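# Shelve floor cartons in the far-end shelving section

## Task

Pick up every carton lying on the aisle floor and set each one on a shelf of the final shelving section at the far end of the aisle, on either side. Each carton must rest directly on the shelf board, not stacked on another carton, sitting level, and not overhanging the shelf edge. The robot must never tip over or finish leaning, or the task fails.

## Robot and tools

ROBOT. TidyBot++: a mobile base (0.54 m long, 0.50 m wide, 0.38 m tall) on four driven casters, carrying one seven-joint arm with a two-finger gripper. The shoulder sits 0.12 m ahead of the base centre and 0.68 m above the floor. Arm segments: upper arm 0.42 m, forearm 0.31 m, hand 0.31 m. At the start the arm is folded with the hand pointing down, poking up to 0.08 m past the front of the base. Cameras: base_camera (fixed on the base, facing forward) and wrist_camera (looks along the hand).

FRAMES. Base frame: origin on the floor below the base centre, x forward, y left, z up, metres. Odometry frame: where the base frame was when the scene began. hand_pose is the midpoint of the closed finger pads, in the base frame; the hand's own z axis runs out along the fingers and the fingers open along its y axis.

TOOL move. One action per call, built from any of: base, joints, target, plus optional speeds and min_time_s. Also takes cameras (list of "base_camera", "wrist_camera" or "all"; [] for none) and blocking.
- base: a dict of relative offsets from where the base currently is, measured along its own axes at the moment the command starts. translate_m: metres, forward positive, -2 to 2. strafe_m: metres, left positive, -2 to 2. rotate_rad: radians, counter-clockwise from above positive, -6.3 to 6.3. Translate and strafe together give one straight-line move.
- joints: a dict of absolute targets by name, in radians: joint_1_rad (whole arm about vertical; positive is clockwise from above, opposite to heading), joint_2_rad (shoulder, -2.249 to 2.249, 0 = upper arm vertical, positive leans forward), joint_3_rad, joint_4_rad (elbow, -2.579 to 2.579), joint_5_rad, joint_6_rad (wrist, -2.099 to 2.099), joint_7_rad (hand roll; at 1.57 with the hand down, fingers open left and right). Joints 1, 3, 5, 7 are unlimited and take the short way round. gripper_pos is absolute, 0 fully open to 1 fully closed; pad gap is about 85 x (1 - gripper_pos) mm.
- target: a single list of seven numbers, an absolute hand pose in the base frame: x, y, z in metres, then quaternion qw, qx, qy, qz, in the same form hand_pose prints. With target, joints may contain only gripper_pos, otherwise the call is refused.
- speeds: per-action top speeds. translate_m and strafe_m 0.05 to 0.5 m/s (put a combined speed under one key only), rotate_rad 0.1 to 1.57 rad/s, gripper_pos 0.234 to 0.993 per s.
- min_time_s: lower bound in seconds (0.1 to 8) for each arm motion in the action.
- blocking: true or omitted waits until everything stops; false returns within about half a second while motion continues.
A move with no action just reports state and images.

TOOL wait(seconds 0 to 10, cameras): lets time pass; returns early once running motions settle. stop(cameras): brakes all your motions. zoom_image(camera, region [x0, y0, x1, y1] pixels from the top-left, at most 504 by 504): closer look at the latest image of that camera. read_manual: licence texts only. finished_scene(scene): ends the current scene; pass its number and make no further calls in that reply.

RESULT LINES. base_odometry (x, y, heading in rad, wheel-count only, so slip shows as travel); base_tilt in degrees (forward/right positive); joint_positions; hand_pose and hand_target; motor_effort in percent of max with the peak in brackets; Motor temperatures; base_status, joint_status, hand_status: "moving", "done", "off_target" (resting short, may still push), "stopped", "contact_stop" or "time_out" (unrequested stops that cancel the rest of your reply's move and wait calls), "not_followed" (self-collision check held the arm, with a "cause:" line), "torque_fault" (arm frozen 10 s), "limit_stop_at_motor_heat". on_its_own lists things the robot did uncommanded. "ARM HIT" flags a hard arm collision with the base or itself. MOTOR HOT appears from 60 °C; at 75 °C the arm sags and stops for 30 to 60 s.

PRACTICAL POINTS. After a target ends, the hand is usually within 3 cm; fix position by adding (wanted minus hand_pose) to the last target. To keep a loaded hand in place, resend hand_target, not hand_pose. A held carton makes the arm droop; correct from readings rather than commanding a joint to its current reading. Far-away or forward-low poses near the base can send the arm into the chassis; nothing stops the arm hitting the base or furniture. A hand pointing down reaches at most about 0.94 m high, only near the base. When a carton lands on a shelf, hand_pose stops falling while commands keep lowering; watch effort and images, then open gently.

AVOID. Driving or turning while the arm is snagged above about 0.6 m (tipping risk); reaching far out or swinging sideways with the arm stretched; pushing hard against shelves or walls; dropping cartons or releasing them while moving; squeezing too hard or gripping a carton still pressed on a surface; fast swings of a heavy load; long holds with an outstretched arm (motor heat). Back away or retract the arm if base_tilt grows. Thinking time lets the scene run, so a nonblocking move keeps going meanwhile.

Each tool is called after ">>>" in YAML: its name, and indented under it one key for each argument.

## Session

>>> move:

Scene clock: 0.00 s.
Motor temperatures (°C): [30 29 26 26 36 35 38]
base_odometry: x=+0.000 y=+0.000 heading=+0.000
base_tilt: forward=-0.2 right=+0.1
base_status: not commanded
joint_positions: joint_1_rad=+0.006 joint_2_rad=-0.372 joint_3_rad=+3.187 joint_4_rad=-2.545 joint_5_rad=+0.049 joint_6_rad=-0.920 joint_7_rad=+1.590 gripper_pos=+0.000
joint_status: not commanded
motor_effort: joint_1_rad=+0 joint_2_rad=-1 joint_3_rad=+1 joint_4_rad=+13 joint_5_rad=+2 joint_6_rad=+1 joint_7_rad=+0
hand_pose: x=+0.2404 y=-0.0152 z=+0.5851 quat_wxyz=(+0.013, +1.000, +0.000, +0.024) (m; base frame)
hand_target: x=+0.2412 y=-0.0152 z=+0.5856 quat_wxyz=(+0.013, +1.000, +0.000, +0.025) (m; base frame)
hand_status: not commanded
pictures: base_camera, wrist_camera
Images, in order (width x height): base_camera 644x364, wrist_camera 644x476.

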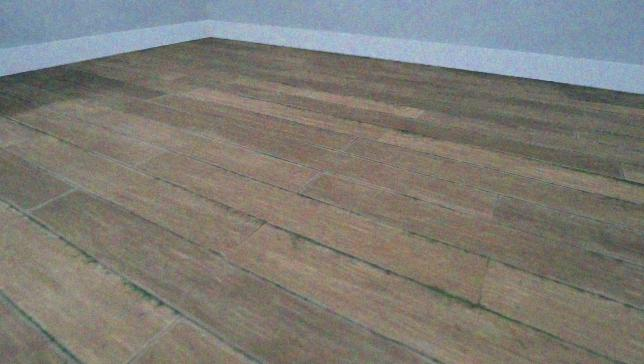

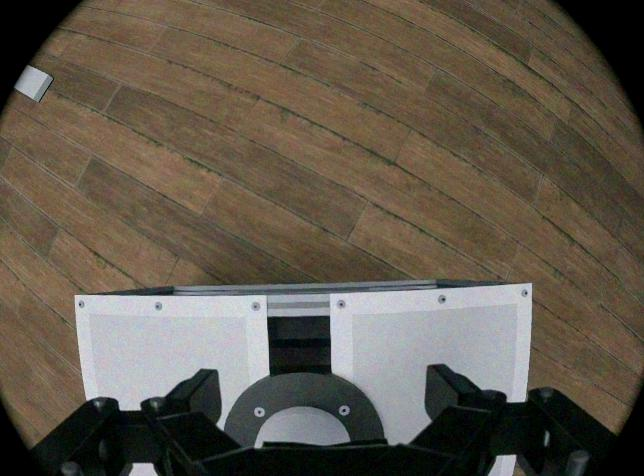

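>>> move:
  joints: {"joint_6_rad": 0.35}
  cameras: ["wrist_camera"]

>>> move:
  base: {"rotate_rad": 1.2}
  cameras: ["wrist_camera"]

>>> move:
  base: {"rotate_rad": 1.2}
  cameras: ["wrist_camera"]

>>> move:
  base: {"rotate_rad": 1.2}
  cameras: ["wrist_camera"]

>>> move:
  base: {"rotate_rad": 1.2}
  cameras: ["wrist_camera"]

Scene clock: 15.57 s.
move: done
base_odometry: x=+0.000 y=+0.000 heading=+0.000
base_tilt: forward=-0.2 right=+0.1
base_status: not commanded
joint_positions: joint_1_rad=+0.006 joint_2_rad=-0.372 joint_3_rad=+3.187 joint_4_rad=-2.545 joint_5_rad=+0.049 joint_6_rad=+0.293 joint_7_rad=+1.590 gripper_pos=+0.000
joint_status: all done
motor_effort: joint_1_rad=+0(1) joint_2_rad=-6(6) joint_3_rad=+1(2) joint_4_rad=+18(18) joint_5_rad=+1(2) joint_6_rad=+10(10) joint_7_rad=+0(1)
hand_pose: x=+0.5218 y=-0.0158 z=+0.8010 quat_wxyz=(+0.022, +0.808, +0.007, +0.589)
hand_target: x=+0.5273 y=-0.0155 z=+0.8192 quat_wxyz=(+0.022, +0.790, +0.007, +0.613)
hand_status: not commanded
Images, in order (width x height): wrist_camera 644x476.

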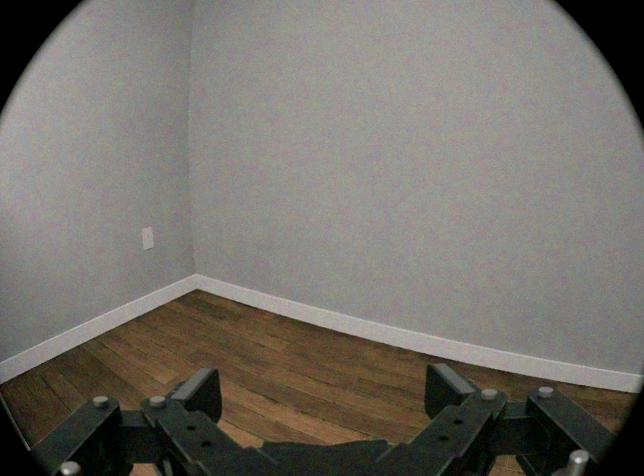

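Scene clock: 17.60 s.
move: done
base_odometry: x=+0.000 y=+0.000 heading=+1.200
base_tilt: forward=-0.2 right=+0.1
base_status: done
joint_positions: joint_1_rad=+0.006 joint_2_rad=-0.372 joint_3_rad=+3.187 joint_4_rad=-2.545 joint_5_rad=+0.049 joint_6_rad=+0.293 joint_7_rad=+1.590 gripper_pos=+0.000
joint_status: not commanded
motor_effort: joint_1_rad=+0(1) joint_2_rad=-5(6) joint_3_rad=+1(3) joint_4_rad=+18(18) joint_5_rad=+1(2) joint_6_rad=+10(10) joint_7_rad=-1(1)
hand_pose: x=+0.5218 y=-0.0158 z=+0.8010 quat_wxyz=(+0.022, +0.808, +0.007, +0.589)
hand_target: x=+0.5273 y=-0.0155 z=+0.8192 quat_wxyz=(+0.022, +0.790, +0.007, +0.613)
hand_status: not commanded
Images, in order (width x height): wrist_camera 644x476.

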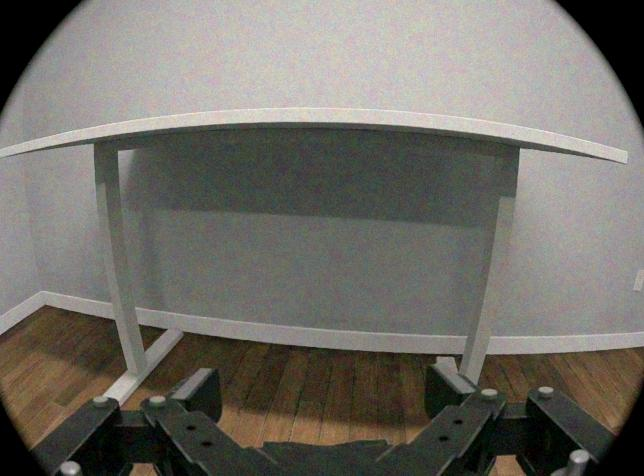

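Scene clock: 19.63 s.
move: done
base_odometry: x=+0.000 y=+0.000 heading=+2.400
base_tilt: forward=-0.2 right=+0.1
base_status: done
joint_positions: joint_1_rad=+0.006 joint_2_rad=-0.372 joint_3_rad=+3.187 joint_4_rad=-2.545 joint_5_rad=+0.049 joint_6_rad=+0.293 joint_7_rad=+1.590 gripper_pos=+0.000
joint_status: not commanded
motor_effort: joint_1_rad=+0(1) joint_2_rad=-6(6) joint_3_rad=+1(3) joint_4_rad=+18(18) joint_5_rad=+1(2) joint_6_rad=+9(10) joint_7_rad=+0(1)
hand_pose: x=+0.5218 y=-0.0158 z=+0.8010 quat_wxyz=(+0.022, +0.808, +0.007, +0.589)
hand_target: x=+0.5273 y=-0.0155 z=+0.8192 quat_wxyz=(+0.022, +0.790, +0.007, +0.613)
hand_status: not commanded
Images, in order (width x height): wrist_camera 644x476.

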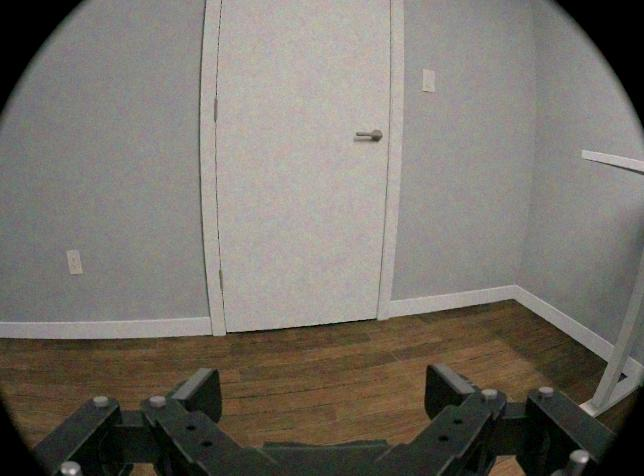

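Scene clock: 21.67 s.
move: done
base_odometry: x=+0.000 y=+0.000 heading=-2.684
base_tilt: forward=-0.2 right=+0.1
base_status: done
joint_positions: joint_1_rad=+0.006 joint_2_rad=-0.372 joint_3_rad=+3.187 joint_4_rad=-2.545 joint_5_rad=+0.049 joint_6_rad=+0.293 joint_7_rad=+1.590 gripper_pos=+0.000
joint_status: not commanded
motor_effort: joint_1_rad=+0(1) joint_2_rad=-5(7) joint_3_rad=+2(3) joint_4_rad=+18(18) joint_5_rad=+1(2) joint_6_rad=+9(10) joint_7_rad=+0(1)
hand_pose: x=+0.5218 y=-0.0158 z=+0.8010 quat_wxyz=(+0.022, +0.808, +0.007, +0.589)
hand_target: x=+0.5273 y=-0.0155 z=+0.8192 quat_wxyz=(+0.022, +0.790, +0.007, +0.613)
hand_status: not commanded
Images, in order (width x height): wrist_camera 644x476.

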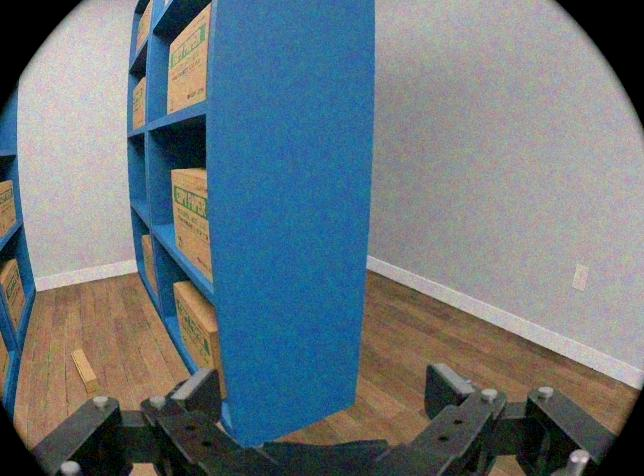

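Scene clock: 23.70 s.
move: done
base_odometry: x=+0.000 y=+0.000 heading=-1.484
base_tilt: forward=-0.2 right=+0.1
base_status: done
joint_positions: joint_1_rad=+0.006 joint_2_rad=-0.372 joint_3_rad=+3.187 joint_4_rad=-2.545 joint_5_rad=+0.049 joint_6_rad=+0.293 joint_7_rad=+1.590 gripper_pos=+0.000
joint_status: not commanded
motor_effort: joint_1_rad=+0(1) joint_2_rad=-5(6) joint_3_rad=+2(3) joint_4_rad=+18(18) joint_5_rad=+1(2) joint_6_rad=+10(10) joint_7_rad=-1(1)
hand_pose: x=+0.5218 y=-0.0158 z=+0.8010 quat_wxyz=(+0.022, +0.808, +0.007, +0.589)
hand_target: x=+0.5273 y=-0.0155 z=+0.8192 quat_wxyz=(+0.022, +0.790, +0.007, +0.613)
hand_status: not commanded
Images, in order (width x height): wrist_camera 644x476.

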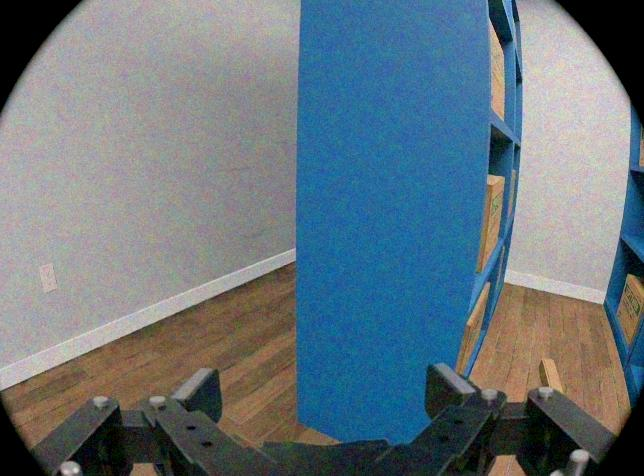

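>>> move:
  base: {"rotate_rad": -0.6}
  cameras: ["all"]

Scene clock: 28.40 s.
move: done
base_odometry: x=+0.000 y=+0.000 heading=-2.083
base_tilt: forward=-0.2 right=+0.1
base_status: done
joint_positions: joint_1_rad=+0.006 joint_2_rad=-0.372 joint_3_rad=+3.187 joint_4_rad=-2.545 joint_5_rad=+0.049 joint_6_rad=+0.293 joint_7_rad=+1.590 gripper_pos=+0.000
joint_status: not commanded
motor_effort: joint_1_rad=+0(1) joint_2_rad=-5(6) joint_3_rad=+1(2) joint_4_rad=+18(18) joint_5_rad=+1(2) joint_6_rad=+9(10) joint_7_rad=-1(1)
hand_pose: x=+0.5218 y=-0.0158 z=+0.8010 quat_wxyz=(+0.022, +0.808, +0.007, +0.589)
hand_target: x=+0.5273 y=-0.0155 z=+0.8192 quat_wxyz=(+0.022, +0.790, +0.007, +0.613)
hand_status: not commanded
pictures: base_camera, wrist_camera
Images, in order (width x height): base_camera 644x364, wrist_camera 644x476.

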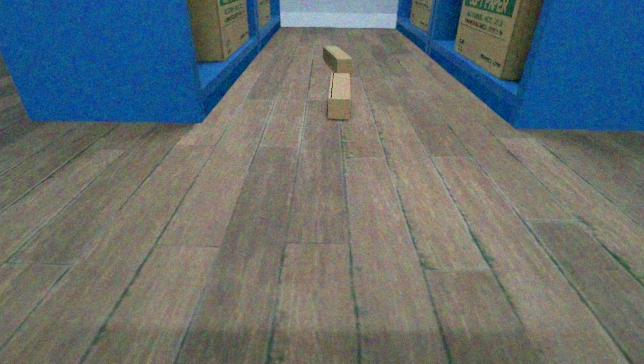

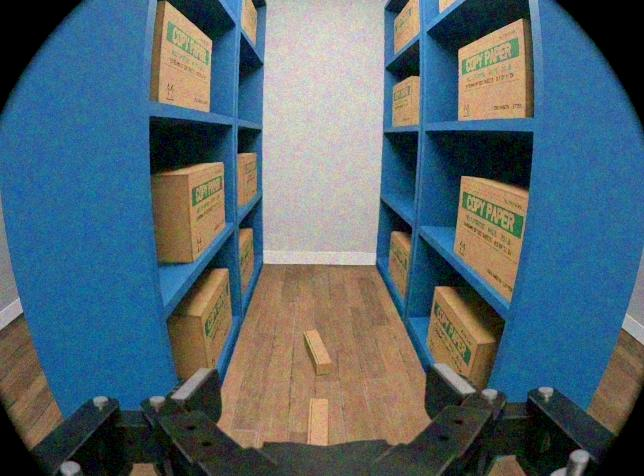

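>>> zoom_image:
  camera: "wrist_camera"
  region: [200, 0, 460, 300]

>>> zoom_image:
  camera: "base_camera"
  region: [240, 0, 440, 140]

>>> zoom_image:
  camera: "wrist_camera"
  region: [240, 260, 420, 450]

Scaled by 1.680.

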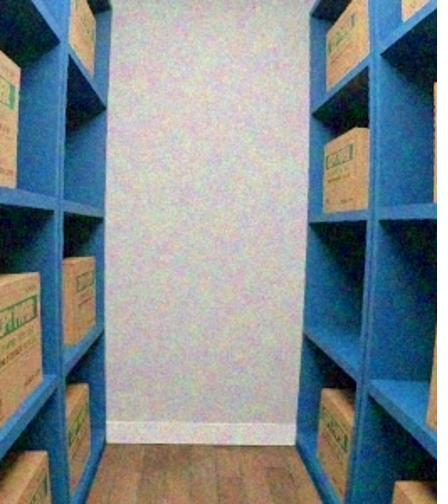

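Scaled by 2.520.

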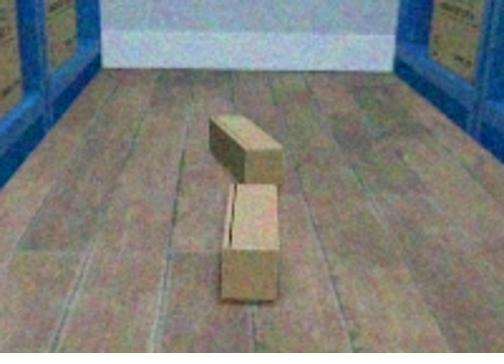

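Scaled by 2.653.

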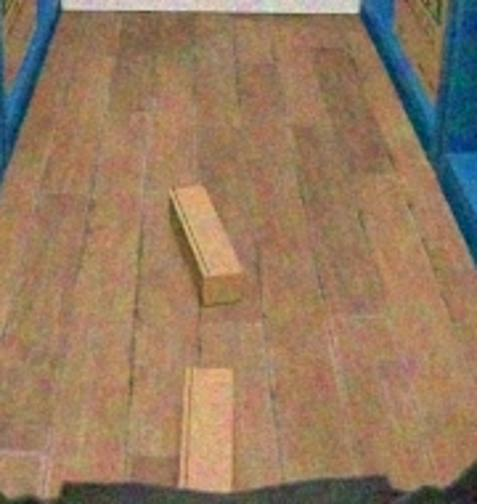

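>>> move:
  base: {"rotate_rad": -0.016, "strafe_m": -0.085, "translate_m": 0.4}
  cameras: ["all"]

Scene clock: 95.53 s.
move: done
base_odometry: x=-0.270 y=-0.307 heading=-2.099
base_tilt: forward=-0.2 right=+0.1
base_status: done
joint_positions: joint_1_rad=+0.006 joint_2_rad=-0.370 joint_3_rad=+3.187 joint_4_rad=-2.545 joint_5_rad=+0.049 joint_6_rad=+0.296 joint_7_rad=+1.590 gripper_pos=+0.000
joint_status: not commanded
motor_effort: joint_1_rad=+0(1) joint_2_rad=-5(8) joint_3_rad=+1(3) joint_4_rad=+18(19) joint_5_rad=+2(2) joint_6_rad=+9(11) joint_7_rad=+0(1)
hand_pose: x=+0.5224 y=-0.0157 z=+0.8009 quat_wxyz=(+0.022, +0.807, +0.007, +0.590)
hand_target: x=+0.5273 y=-0.0155 z=+0.8192 quat_wxyz=(+0.022, +0.790, +0.007, +0.613)
hand_status: not commanded
pictures: base_camera, wrist_camera
Images, in order (width x height): base_camera 644x364, wrist_camera 644x476.

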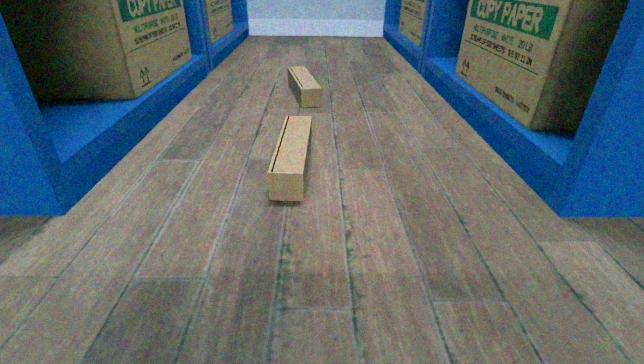

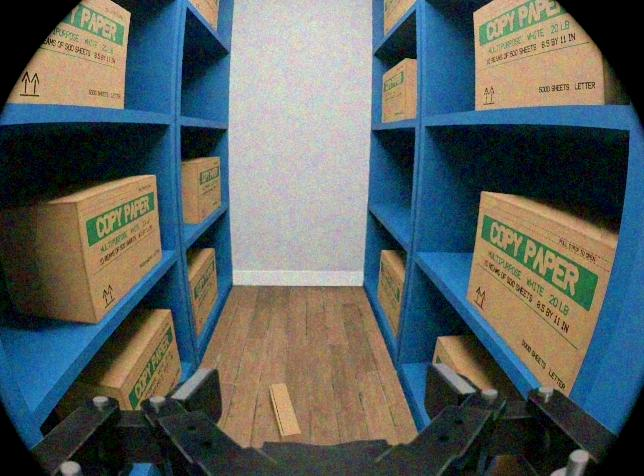

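>>> move:
  base: {"translate_m": 0.19, "strafe_m": 0.05}
  joints: {"joint_1_rad": 0.0, "joint_2_rad": 1.578, "joint_3_rad": 3.1416, "joint_4_rad": -1.7553, "joint_5_rad": 0.0, "joint_6_rad": 0.977, "joint_7_rad": 1.571}
  min_time_s: 4
  cameras: ["all"]

Scene clock: 122.23 s.
move: done
base_odometry: x=-0.323 y=-0.497 heading=-2.099
base_tilt: forward=-0.2 right=+0.1
base_status: done
joint_positions: joint_1_rad=+0.006 joint_2_rad=+1.549 joint_3_rad=+3.165 joint_4_rad=-1.770 joint_5_rad=+0.042 joint_6_rad=+0.922 joint_7_rad=+1.590 gripper_pos=+0.000
joint_status: all done
motor_effort: joint_1_rad=+0(2) joint_2_rad=-33(36) joint_3_rad=+0(3) joint_4_rad=+2(19) joint_5_rad=+1(2) joint_6_rad=+6(10) joint_7_rad=-1(2)
hand_pose: x=+0.6950 y=-0.0048 z=+0.1524 quat_wxyz=(+0.005, +0.931, +0.028, +0.363)
hand_target: x=+0.6999 y=+0.0013 z=+0.1500 quat_wxyz=(+0.000, +0.924, +0.000, +0.383)
hand_status: not commanded
pictures: base_camera, wrist_camera
Images, in order (width x height): base_camera 644x364, wrist_camera 644x476.

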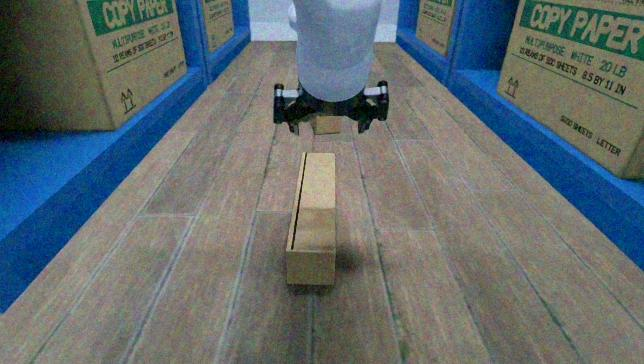

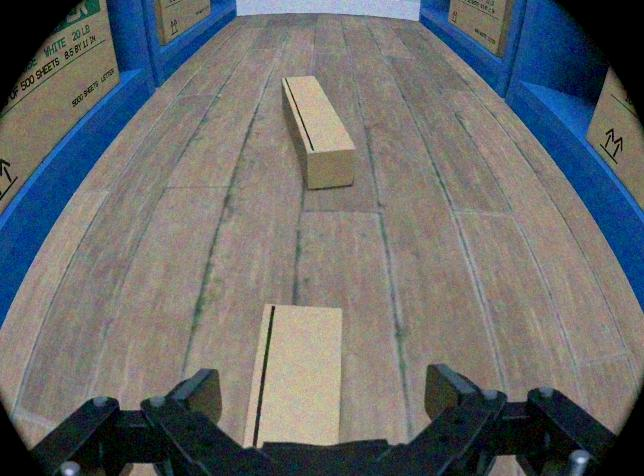

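>>> move:
  base: {"strafe_m": 0.014}
  joints: {"joint_1_rad": 0.0, "joint_2_rad": 1.815, "joint_3_rad": 3.1416, "joint_4_rad": -1.50, "joint_5_rad": -0.03, "joint_6_rad": 0.985, "joint_7_rad": 1.571}
  min_time_s: 3
  cameras: ["all"]

Scene clock: 140.50 s.
move: done
base_odometry: x=-0.311 y=-0.504 heading=-2.099
base_tilt: forward=-0.2 right=+0.1
base_status: done
joint_positions: joint_1_rad=+0.003 joint_2_rad=+1.777 joint_3_rad=+3.157 joint_4_rad=-1.515 joint_5_rad=+0.012 joint_6_rad=+0.930 joint_7_rad=+1.590 gripper_pos=+0.000
joint_status: all done
motor_effort: joint_1_rad=+0(3) joint_2_rad=-33(36) joint_3_rad=+1(3) joint_4_rad=+3(4) joint_5_rad=+1(2) joint_6_rad=+7(9) joint_7_rad=+0(1)
hand_pose: x=+0.7023 y=-0.0049 z=+0.0631 quat_wxyz=(+0.008, +0.925, +0.017, +0.380)
hand_target: x=+0.6987 y=-0.0064 z=+0.0562 quat_wxyz=(+0.008, +0.919, -0.012, +0.395)
hand_status: not commanded
pictures: base_camera, wrist_camera
Images, in order (width x height): base_camera 644x364, wrist_camera 644x476.

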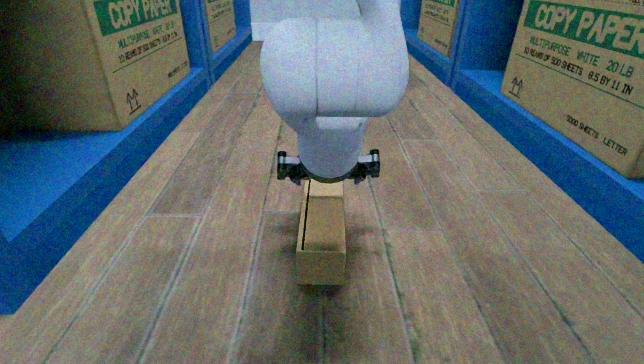

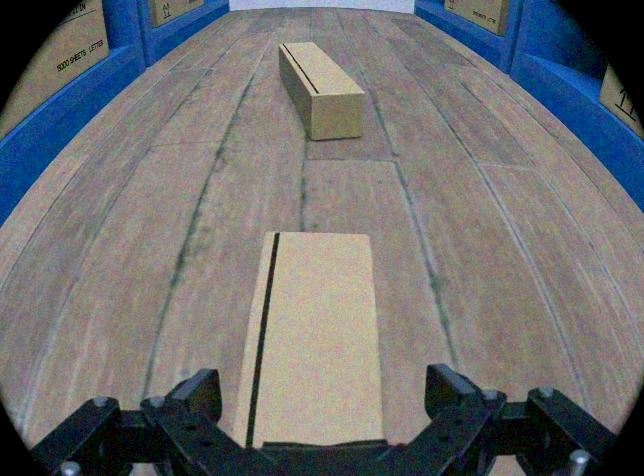

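>>> move:
  joints: {"joint_2_rad": 1.875, "joint_4_rad": -1.42, "joint_6_rad": 0.965}
  min_time_s: 2
  cameras: ["wrist_camera"]

Scene clock: 147.13 s.
move: done
base_odometry: x=-0.311 y=-0.504 heading=-2.099
base_tilt: forward=-0.2 right=+0.1
base_status: not commanded
joint_positions: joint_1_rad=+0.003 joint_2_rad=+1.835 joint_3_rad=+3.157 joint_4_rad=-1.436 joint_5_rad=+0.012 joint_6_rad=+0.930 joint_7_rad=+1.590 gripper_pos=+0.000
joint_status: all done
motor_effort: joint_1_rad=+0(1) joint_2_rad=-33(35) joint_3_rad=+0(1) joint_4_rad=+3(4) joint_5_rad=+1(2) joint_6_rad=+8(8) joint_7_rad=+0(1)
hand_pose: x=+0.7079 y=-0.0046 z=+0.0432 quat_wxyz=(+0.007, +0.921, +0.018, +0.389)
hand_target: x=+0.6981 y=-0.0063 z=+0.0308 quat_wxyz=(+0.008, +0.919, -0.013, +0.395)
hand_status: not commanded
Images, in order (width x height): wrist_camera 644x476.

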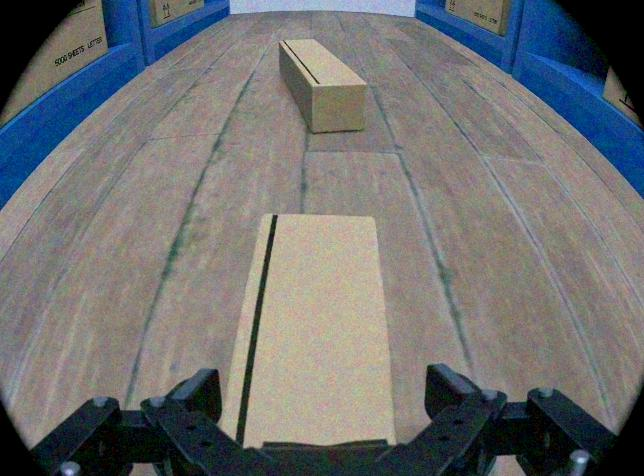

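>>> move:
  joints: {"joint_2_rad": 1.912, "joint_4_rad": -1.372, "joint_6_rad": 0.955}
  min_time_s: 2
  cameras: ["wrist_camera"]

Scene clock: 153.83 s.
move: done
base_odometry: x=-0.311 y=-0.504 heading=-2.099
base_tilt: forward=-0.2 right=+0.1
base_status: not commanded
joint_positions: joint_1_rad=+0.003 joint_2_rad=+1.864 joint_3_rad=+3.157 joint_4_rad=-1.389 joint_5_rad=+0.012 joint_6_rad=+0.930 joint_7_rad=+1.590 gripper_pos=+0.000
joint_status: all done
motor_effort: joint_1_rad=+0(1) joint_2_rad=-31(34) joint_3_rad=+1(1) joint_4_rad=+4(4) joint_5_rad=+1(2) joint_6_rad=+6(8) joint_7_rad=+0(1)
hand_pose: x=+0.7139 y=-0.0044 z=+0.0349 quat_wxyz=(+0.007, +0.917, +0.018, +0.398)
hand_target: x=+0.6968 y=-0.0063 z=+0.0158 quat_wxyz=(+0.008, +0.918, -0.013, +0.395)
hand_status: not commanded
Images, in order (width x height): wrist_camera 644x476.

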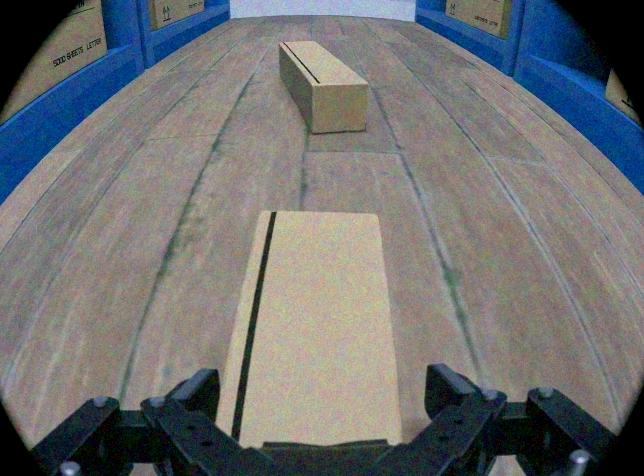

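>>> move:
  joints: {"joint_2_rad": 1.945, "joint_4_rad": -1.332}
  min_time_s: 2
  cameras: ["all"]

Scene clock: 162.77 s.
move: done
base_odometry: x=-0.311 y=-0.504 heading=-2.099
base_tilt: forward=-0.2 right=+0.1
base_status: not commanded
joint_positions: joint_1_rad=+0.003 joint_2_rad=+1.878 joint_3_rad=+3.157 joint_4_rad=-1.349 joint_5_rad=+0.012 joint_6_rad=+0.930 joint_7_rad=+1.590 gripper_pos=+0.000
joint_status: all done
motor_effort: joint_1_rad=+0(1) joint_2_rad=-29(33) joint_3_rad=+1(2) joint_4_rad=+4(5) joint_5_rad=+0(1) joint_6_rad=+4(7) joint_7_rad=+0(1)
hand_pose: x=+0.7257 y=-0.0042 z=+0.0343 quat_wxyz=(+0.007, +0.912, +0.018, +0.409)
hand_target: x=+0.6956 y=-0.0063 z=+0.0041 quat_wxyz=(+0.008, +0.917, -0.013, +0.398)
hand_status: not commanded
pictures: base_camera, wrist_camera
Images, in order (width x height): base_camera 644x364, wrist_camera 644x476.

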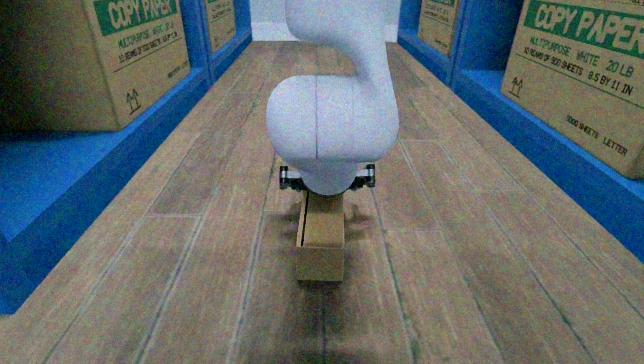

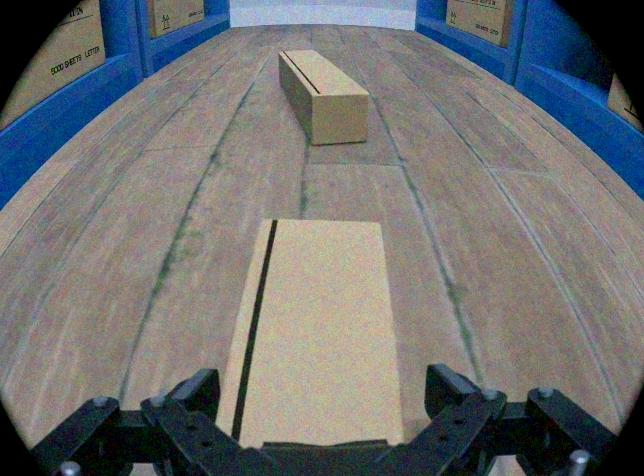

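>>> move:
  joints: {"joint_2_rad": 1.815, "joint_4_rad": -1.50, "joint_6_rad": 0.985}
  min_time_s: 2
  cameras: ["wrist_camera"]

>>> move:
  base: {"translate_m": -0.08}
  cameras: ["all"]

Scene clock: 188.47 s.
move: done
base_odometry: x=-0.311 y=-0.504 heading=-2.099
base_tilt: forward=-0.2 right=+0.1
base_status: not commanded
joint_positions: joint_1_rad=+0.003 joint_2_rad=+1.850 joint_3_rad=+3.157 joint_4_rad=-1.479 joint_5_rad=+0.010 joint_6_rad=+0.952 joint_7_rad=+1.590 gripper_pos=+0.000
joint_status: all done
motor_effort: joint_1_rad=+0(1) joint_2_rad=-29(30) joint_3_rad=+1(2) joint_4_rad=+1(4) joint_5_rad=+1(2) joint_6_rad=+4(6) joint_7_rad=+0(1)
hand_pose: x=+0.6804 y=-0.0050 z=+0.0322 quat_wxyz=(+0.008, +0.928, +0.017, +0.373)
hand_target: x=+0.6987 y=-0.0064 z=+0.0562 quat_wxyz=(+0.008, +0.919, -0.012, +0.395)
hand_status: not commanded
Images, in order (width x height): wrist_camera 644x476.

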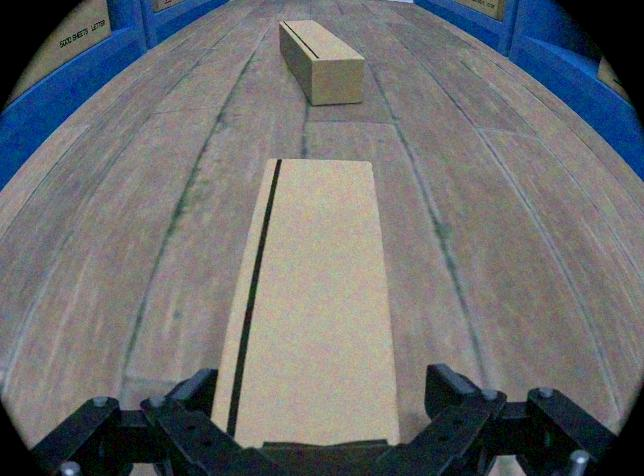

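Scene clock: 189.60 s.
move: done
base_odometry: x=-0.270 y=-0.435 heading=-2.099
base_tilt: forward=-0.2 right=+0.1
base_status: done
joint_positions: joint_1_rad=+0.003 joint_2_rad=+1.847 joint_3_rad=+3.157 joint_4_rad=-1.492 joint_5_rad=+0.009 joint_6_rad=+0.953 joint_7_rad=+1.590 gripper_pos=+0.000
joint_status: not commanded
motor_effort: joint_1_rad=-1(1) joint_2_rad=-31(34) joint_3_rad=+0(1) joint_4_rad=+2(3) joint_5_rad=+1(2) joint_6_rad=+6(7) joint_7_rad=+0(1)
hand_pose: x=+0.6754 y=-0.0054 z=+0.0319 quat_wxyz=(+0.008, +0.929, +0.016, +0.368)
hand_target: x=+0.6987 y=-0.0064 z=+0.0562 quat_wxyz=(+0.008, +0.919, -0.012, +0.395)
hand_status: not commanded
pictures: base_camera, wrist_camera
Images, in order (width x height): base_camera 644x364, wrist_camera 644x476.

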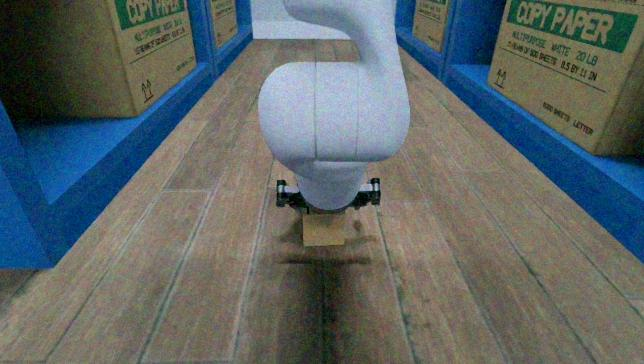

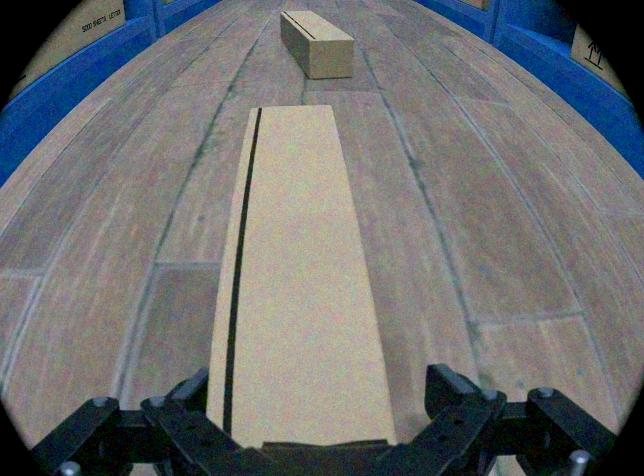

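>>> move:
  joints: {"joint_2_rad": 1.76, "joint_4_rad": -1.53, "joint_6_rad": 0.97}
  min_time_s: 2
  cameras: ["wrist_camera"]

>>> move:
  base: {"translate_m": 0.015, "strafe_m": 0.01}
  cameras: ["all"]

Scene clock: 201.03 s.
move: done
base_odometry: x=-0.270 y=-0.435 heading=-2.099
base_tilt: forward=-0.2 right=+0.1
base_status: not commanded
joint_positions: joint_1_rad=+0.003 joint_2_rad=+1.816 joint_3_rad=+3.157 joint_4_rad=-1.516 joint_5_rad=+0.009 joint_6_rad=+0.953 joint_7_rad=+1.590 gripper_pos=+0.000
joint_status: all done
motor_effort: joint_1_rad=+0(1) joint_2_rad=-33(33) joint_3_rad=+1(1) joint_4_rad=+2(3) joint_5_rad=+1(2) joint_6_rad=+7(8) joint_7_rad=+0(1)
hand_pose: x=+0.6828 y=-0.0055 z=+0.0457 quat_wxyz=(+0.008, +0.928, +0.016, +0.372)
hand_target: x=+0.7136 y=-0.0064 z=+0.0798 quat_wxyz=(+0.008, +0.917, -0.013, +0.399)
hand_status: not commanded
Images, in order (width x height): wrist_camera 644x476.

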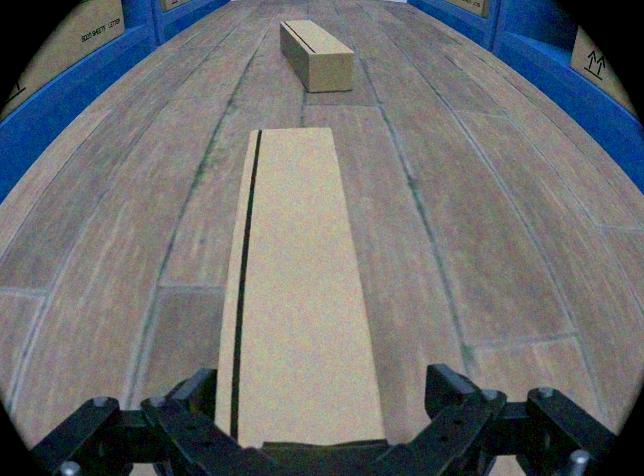

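Scene clock: 201.80 s.
move: done
base_odometry: x=-0.269 y=-0.453 heading=-2.099
base_tilt: forward=-0.2 right=+0.1
base_status: done
joint_positions: joint_1_rad=+0.003 joint_2_rad=+1.808 joint_3_rad=+3.156 joint_4_rad=-1.521 joint_5_rad=+0.008 joint_6_rad=+0.953 joint_7_rad=+1.590 gripper_pos=+0.000
joint_status: not commanded
motor_effort: joint_1_rad=+0(2) joint_2_rad=-33(34) joint_3_rad=+1(2) joint_4_rad=+2(3) joint_5_rad=+1(2) joint_6_rad=+7(8) joint_7_rad=+0(1)
hand_pose: x=+0.6850 y=-0.0050 z=+0.0493 quat_wxyz=(+0.008, +0.928, +0.015, +0.373)
hand_target: x=+0.7136 y=-0.0064 z=+0.0798 quat_wxyz=(+0.008, +0.917, -0.013, +0.399)
hand_status: not commanded
pictures: base_camera, wrist_camera
Images, in order (width x height): base_camera 644x364, wrist_camera 644x476.

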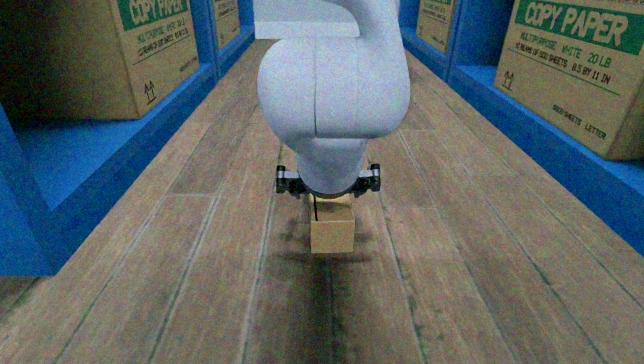

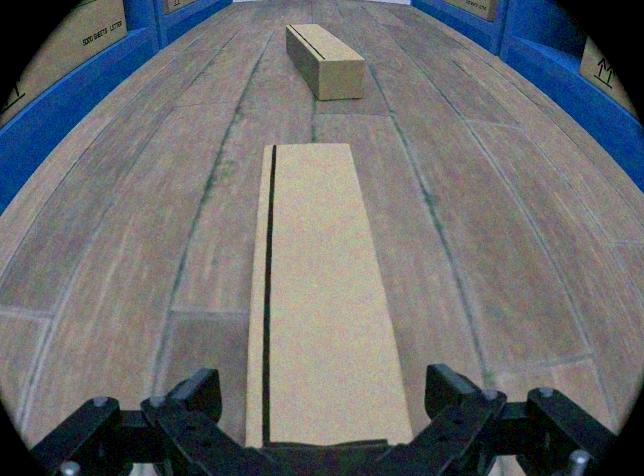

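>>> move:
  joints: {"joint_2_rad": 1.89, "joint_4_rad": -1.445}
  min_time_s: 2
  cameras: ["wrist_camera"]

Scene clock: 212.17 s.
move: done
base_odometry: x=-0.269 y=-0.453 heading=-2.099
base_tilt: forward=-0.2 right=+0.1
base_status: not commanded
joint_positions: joint_1_rad=+0.003 joint_2_rad=+1.854 joint_3_rad=+3.156 joint_4_rad=-1.460 joint_5_rad=+0.008 joint_6_rad=+0.953 joint_7_rad=+1.590 gripper_pos=+0.000
joint_status: all done
motor_effort: joint_1_rad=+0(1) joint_2_rad=-32(34) joint_3_rad=+1(1) joint_4_rad=+2(4) joint_5_rad=+1(2) joint_6_rad=+7(8) joint_7_rad=-1(1)
hand_pose: x=+0.6876 y=-0.0048 z=+0.0330 quat_wxyz=(+0.008, +0.925, +0.015, +0.380)
hand_target: x=+0.6761 y=-0.0064 z=+0.0192 quat_wxyz=(+0.008, +0.925, -0.012, +0.379)
hand_status: not commanded
Images, in order (width x height): wrist_camera 644x476.

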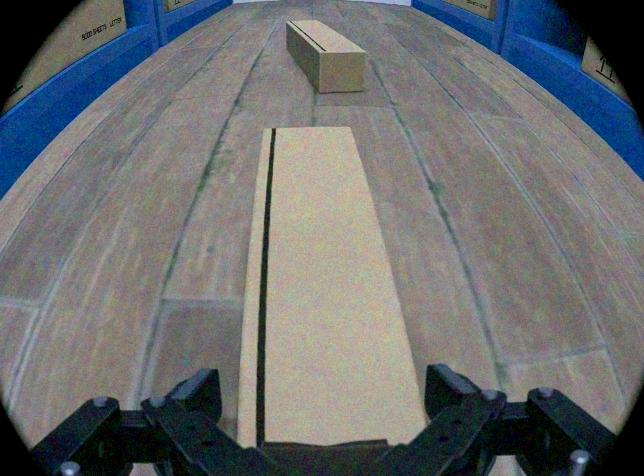

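>>> move:
  base: {"strafe_m": -0.005}
  joints: {"joint_2_rad": 1.91, "joint_4_rad": -1.42}
  min_time_s: 1.5
  cameras: ["wrist_camera"]

Scene clock: 219.37 s.
move: done
base_odometry: x=-0.274 y=-0.450 heading=-2.099
base_tilt: forward=-0.2 right=+0.1
base_status: done
joint_positions: joint_1_rad=+0.003 joint_2_rad=+1.866 joint_3_rad=+3.155 joint_4_rad=-1.437 joint_5_rad=+0.007 joint_6_rad=+0.953 joint_7_rad=+1.590 gripper_pos=+0.000
joint_status: all done
motor_effort: joint_1_rad=+1(4) joint_2_rad=-33(33) joint_3_rad=+0(2) joint_4_rad=+3(4) joint_5_rad=+1(3) joint_6_rad=+6(8) joint_7_rad=+0(1)
hand_pose: x=+0.6923 y=-0.0047 z=+0.0299 quat_wxyz=(+0.008, +0.923, +0.015, +0.385)
hand_target: x=+0.6761 y=-0.0064 z=+0.0121 quat_wxyz=(+0.008, +0.925, -0.012, +0.381)
hand_status: not commanded
Images, in order (width x height): wrist_camera 644x476.

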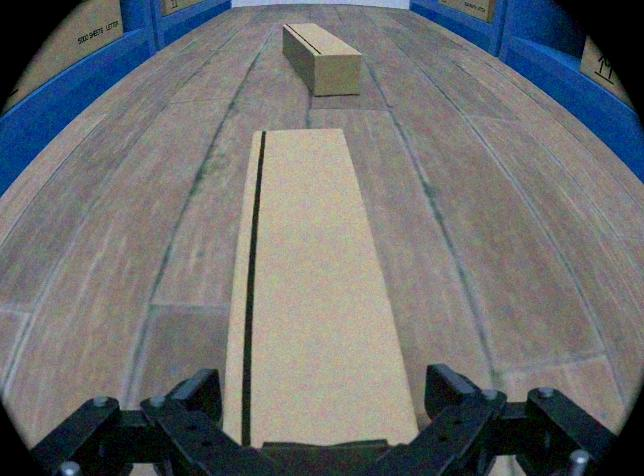

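>>> move:
  joints: {"gripper_pos": 0.30}
  speeds: {"gripper_pos": 0.234}

>>> move:
  joints: {"gripper_pos": 0.42}
  speeds: {"gripper_pos": 0.234}
  cameras: ["all"]

Scene clock: 225.47 s.
move: done
base_odometry: x=-0.274 y=-0.450 heading=-2.099
base_tilt: forward=-0.2 right=+0.1
base_status: not commanded
joint_positions: joint_1_rad=+0.003 joint_2_rad=+1.866 joint_3_rad=+3.155 joint_4_rad=-1.435 joint_5_rad=+0.006 joint_6_rad=+0.966 joint_7_rad=+1.590 gripper_pos=+0.300
joint_status: all done
motor_effort: joint_1_rad=+1(2) joint_2_rad=-25(32) joint_3_rad=+1(2) joint_4_rad=+3(4) joint_5_rad=+1(2) joint_6_rad=+2(8) joint_7_rad=-1(1)
hand_pose: x=+0.6962 y=-0.0047 z=+0.0332 quat_wxyz=(+0.008, +0.920, +0.015, +0.392)
hand_target: x=+0.6761 y=-0.0064 z=+0.0121 quat_wxyz=(+0.008, +0.925, -0.012, +0.381)
hand_status: not commanded
pictures: none

Scene clock: 226.67 s.
move: off_target
base_odometry: x=-0.274 y=-0.450 heading=-2.099
base_tilt: forward=-0.2 right=+0.1
base_status: not commanded
joint_positions: joint_1_rad=+0.003 joint_2_rad=+1.866 joint_3_rad=+3.155 joint_4_rad=-1.435 joint_5_rad=+0.006 joint_6_rad=+0.969 joint_7_rad=+1.590 gripper_pos=+0.358
joint_status: gripper_pos off_target (ended at +0.358, target +0.420)
motor_effort: joint_1_rad=+0(1) joint_2_rad=-22(25) joint_3_rad=+1(2) joint_4_rad=+5(6) joint_5_rad=+1(2) joint_6_rad=+1(2) joint_7_rad=+0(2)
hand_pose: x=+0.6968 y=-0.0047 z=+0.0339 quat_wxyz=(+0.008, +0.919, +0.015, +0.394)
hand_target: x=+0.6761 y=-0.0064 z=+0.0121 quat_wxyz=(+0.008, +0.925, -0.012, +0.381)
hand_status: not commanded
pictures: base_camera, wrist_camera
Images, in order (width x height): base_camera 644x364, wrist_camera 644x476.

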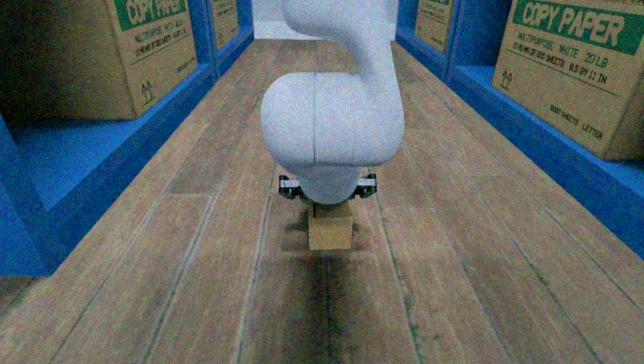

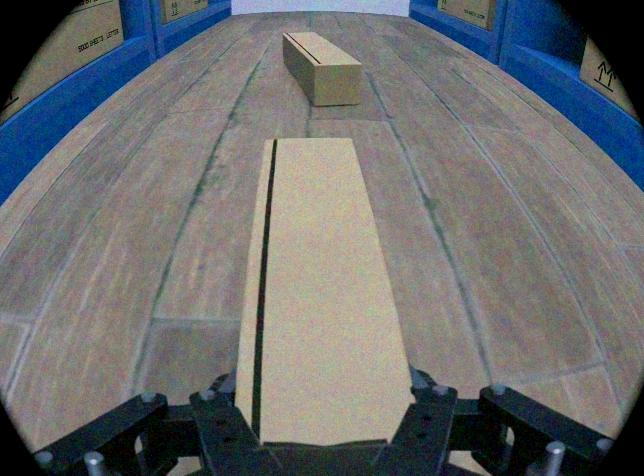

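>>> move:
  joints: {"gripper_pos": 0.366}
  speeds: {"gripper_pos": 0.234}

>>> move:
  joints: {"joint_2_rad": 1.80, "joint_4_rad": -1.47}
  min_time_s: 3
  cameras: ["all"]

Scene clock: 236.40 s.
move: off_target
base_odometry: x=-0.274 y=-0.450 heading=-2.099
base_tilt: forward=-0.2 right=+0.1
base_status: not commanded
joint_positions: joint_1_rad=+0.003 joint_2_rad=+1.866 joint_3_rad=+3.155 joint_4_rad=-1.435 joint_5_rad=+0.006 joint_6_rad=+0.969 joint_7_rad=+1.590 gripper_pos=+0.358
joint_status: gripper_pos off_target (ended at +0.358, target +0.366)
motor_effort: joint_1_rad=+0(1) joint_2_rad=-22(23) joint_3_rad=+1(2) joint_4_rad=+5(5) joint_5_rad=+1(2) joint_6_rad=+1(2) joint_7_rad=+0(1)
hand_pose: x=+0.6968 y=-0.0047 z=+0.0339 quat_wxyz=(+0.008, +0.919, +0.015, +0.394)
hand_target: x=+0.6761 y=-0.0064 z=+0.0121 quat_wxyz=(+0.008, +0.925, -0.012, +0.381)
hand_status: not commanded
pictures: none

Scene clock: 239.67 s.
move: done
base_odometry: x=-0.273 y=-0.450 heading=-2.099
base_tilt: forward=-0.2 right=+0.1
base_status: not commanded
joint_positions: joint_1_rad=+0.003 joint_2_rad=+1.856 joint_3_rad=+3.155 joint_4_rad=-1.456 joint_5_rad=+0.006 joint_6_rad=+0.969 joint_7_rad=+1.590 gripper_pos=+0.358
joint_status: all done
motor_effort: joint_1_rad=-1(1) joint_2_rad=-33(33) joint_3_rad=+1(2) joint_4_rad=+3(6) joint_5_rad=+1(2) joint_6_rad=+7(8) joint_7_rad=+0(1)
hand_pose: x=+0.6922 y=-0.0047 z=+0.0360 quat_wxyz=(+0.008, +0.921, +0.015, +0.389)
hand_target: x=+0.7205 y=-0.0064 z=+0.0670 quat_wxyz=(+0.008, +0.913, -0.013, +0.408)
hand_status: not commanded
pictures: base_camera, wrist_camera
Images, in order (width x height): base_camera 644x364, wrist_camera 644x476.

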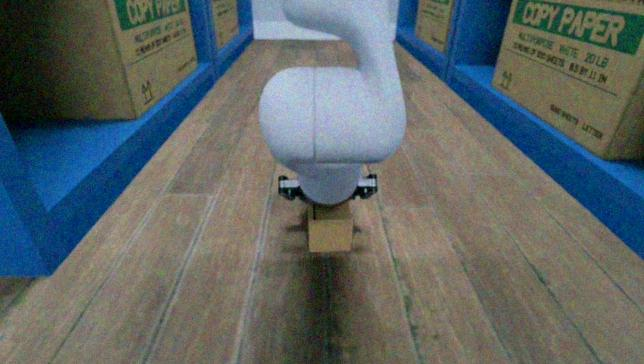

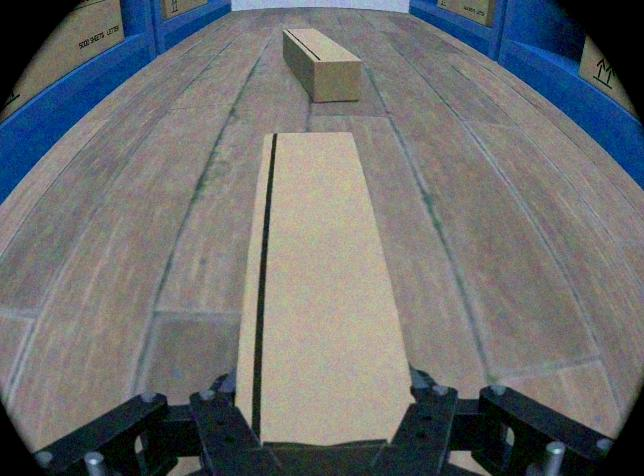

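>>> move:
  joints: {"joint_2_rad": 1.70, "joint_4_rad": -1.55, "joint_6_rad": 0.99}
  min_time_s: 3
  cameras: ["all"]

Scene clock: 247.37 s.
move: done
base_odometry: x=-0.273 y=-0.450 heading=-2.099
base_tilt: forward=-0.2 right=+0.1
base_status: not commanded
joint_positions: joint_1_rad=+0.003 joint_2_rad=+1.761 joint_3_rad=+3.155 joint_4_rad=-1.537 joint_5_rad=+0.006 joint_6_rad=+0.969 joint_7_rad=+1.590 gripper_pos=+0.358
joint_status: all done
motor_effort: joint_1_rad=-1(1) joint_2_rad=-33(35) joint_3_rad=+0(1) joint_4_rad=+3(4) joint_5_rad=+1(2) joint_6_rad=+8(9) joint_7_rad=+0(1)
hand_pose: x=+0.7088 y=-0.0051 z=+0.0774 quat_wxyz=(+0.008, +0.919, +0.014, +0.395)
hand_target: x=+0.7424 y=-0.0065 z=+0.1171 quat_wxyz=(+0.008, +0.904, -0.013, +0.427)
hand_status: not commanded
pictures: base_camera, wrist_camera
Images, in order (width x height): base_camera 644x364, wrist_camera 644x476.

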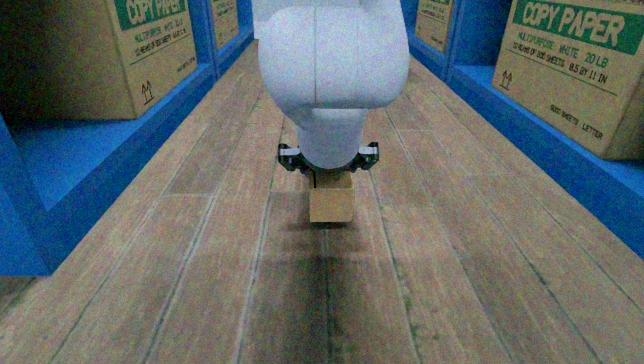

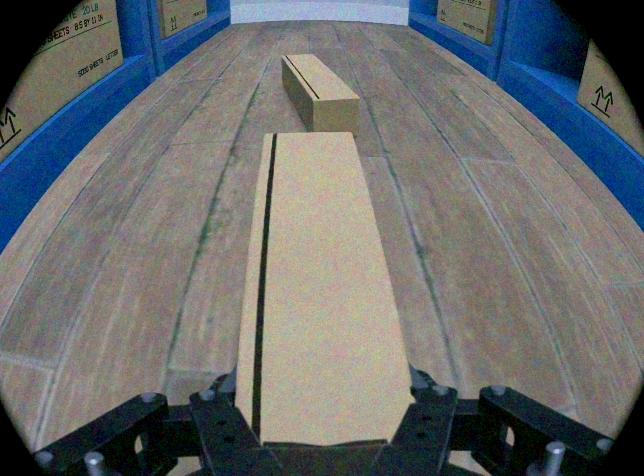

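>>> move:
  base: {"strafe_m": -0.15}
  speeds: {"strafe_m": 0.2}
  cameras: ["all"]

Scene clock: 284.97 s.
move: done
base_odometry: x=-0.403 y=-0.374 heading=-2.099
base_tilt: forward=-0.2 right=+0.1
base_status: done
joint_positions: joint_1_rad=+0.002 joint_2_rad=+1.759 joint_3_rad=+3.153 joint_4_rad=-1.539 joint_5_rad=+0.004 joint_6_rad=+0.969 joint_7_rad=+1.590 gripper_pos=+0.358
joint_status: not commanded
motor_effort: joint_1_rad=+0(3) joint_2_rad=-34(35) joint_3_rad=+1(2) joint_4_rad=+3(3) joint_5_rad=+1(2) joint_6_rad=+8(9) joint_7_rad=+0(1)
hand_pose: x=+0.7091 y=-0.0045 z=+0.0782 quat_wxyz=(+0.008, +0.919, +0.013, +0.395)
hand_target: x=+0.7424 y=-0.0065 z=+0.1171 quat_wxyz=(+0.008, +0.904, -0.013, +0.427)
hand_status: not commanded
pictures: base_camera, wrist_camera
Images, in order (width x height): base_camera 644x364, wrist_camera 644x476.

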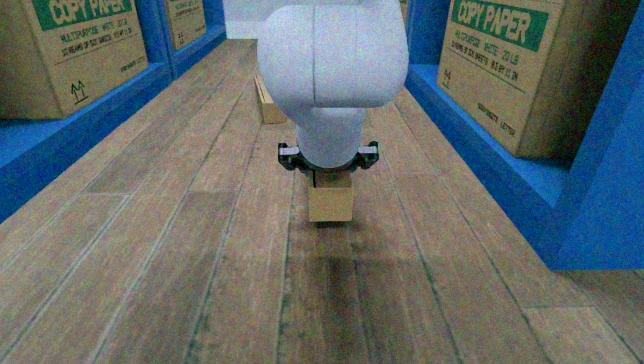

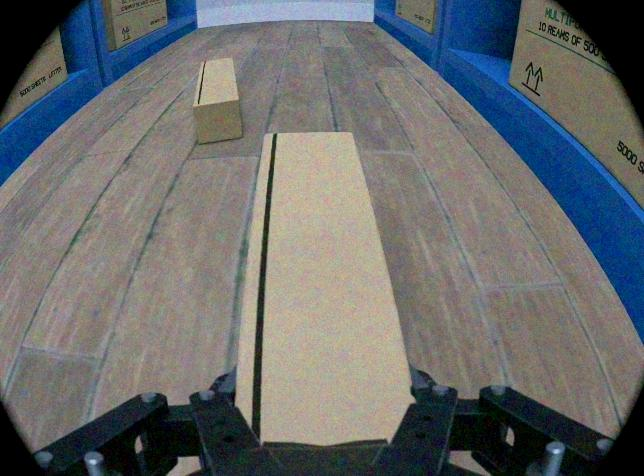

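>>> move:
  base: {"translate_m": -0.35, "strafe_m": 0.05}
  joints: {"joint_1_rad": 0.9}
  min_time_s: 3
  cameras: ["all"]

Scene clock: 298.23 s.
move: done
base_odometry: x=-0.183 y=-0.097 heading=-2.099
base_tilt: forward=-0.2 right=+0.1
base_status: done
joint_positions: joint_1_rad=+0.885 joint_2_rad=+1.745 joint_3_rad=+3.152 joint_4_rad=-1.551 joint_5_rad=+0.004 joint_6_rad=+0.969 joint_7_rad=+1.590 gripper_pos=+0.358
joint_status: all done
motor_effort: joint_1_rad=+1(3) joint_2_rad=-35(36) joint_3_rad=+0(2) joint_4_rad=+3(5) joint_5_rad=+1(2) joint_6_rad=+8(9) joint_7_rad=+0(1)
hand_pose: x=+0.4917 y=-0.4600 z=+0.0842 quat_wxyz=(+0.176, +0.836, -0.381, +0.354)
hand_target: x=+0.5014 y=-0.4923 z=+0.1171 quat_wxyz=(+0.193, +0.809, -0.405, +0.381)
hand_status: not commanded
pictures: base_camera, wrist_camera
Images, in order (width x height): base_camera 644x364, wrist_camera 644x476.

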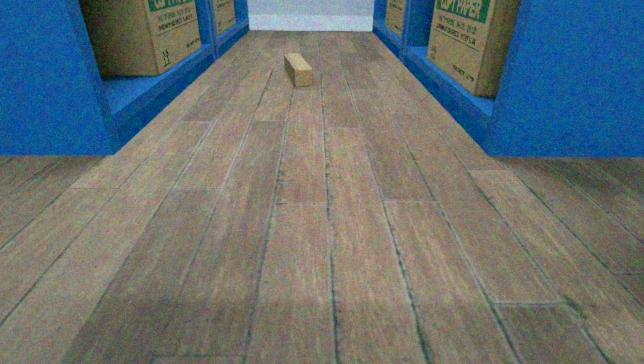

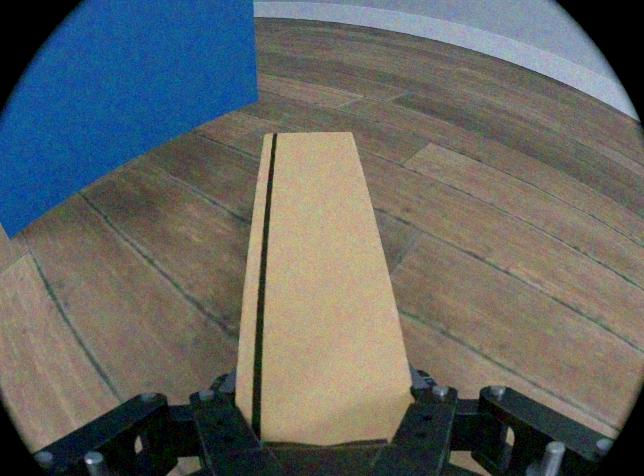

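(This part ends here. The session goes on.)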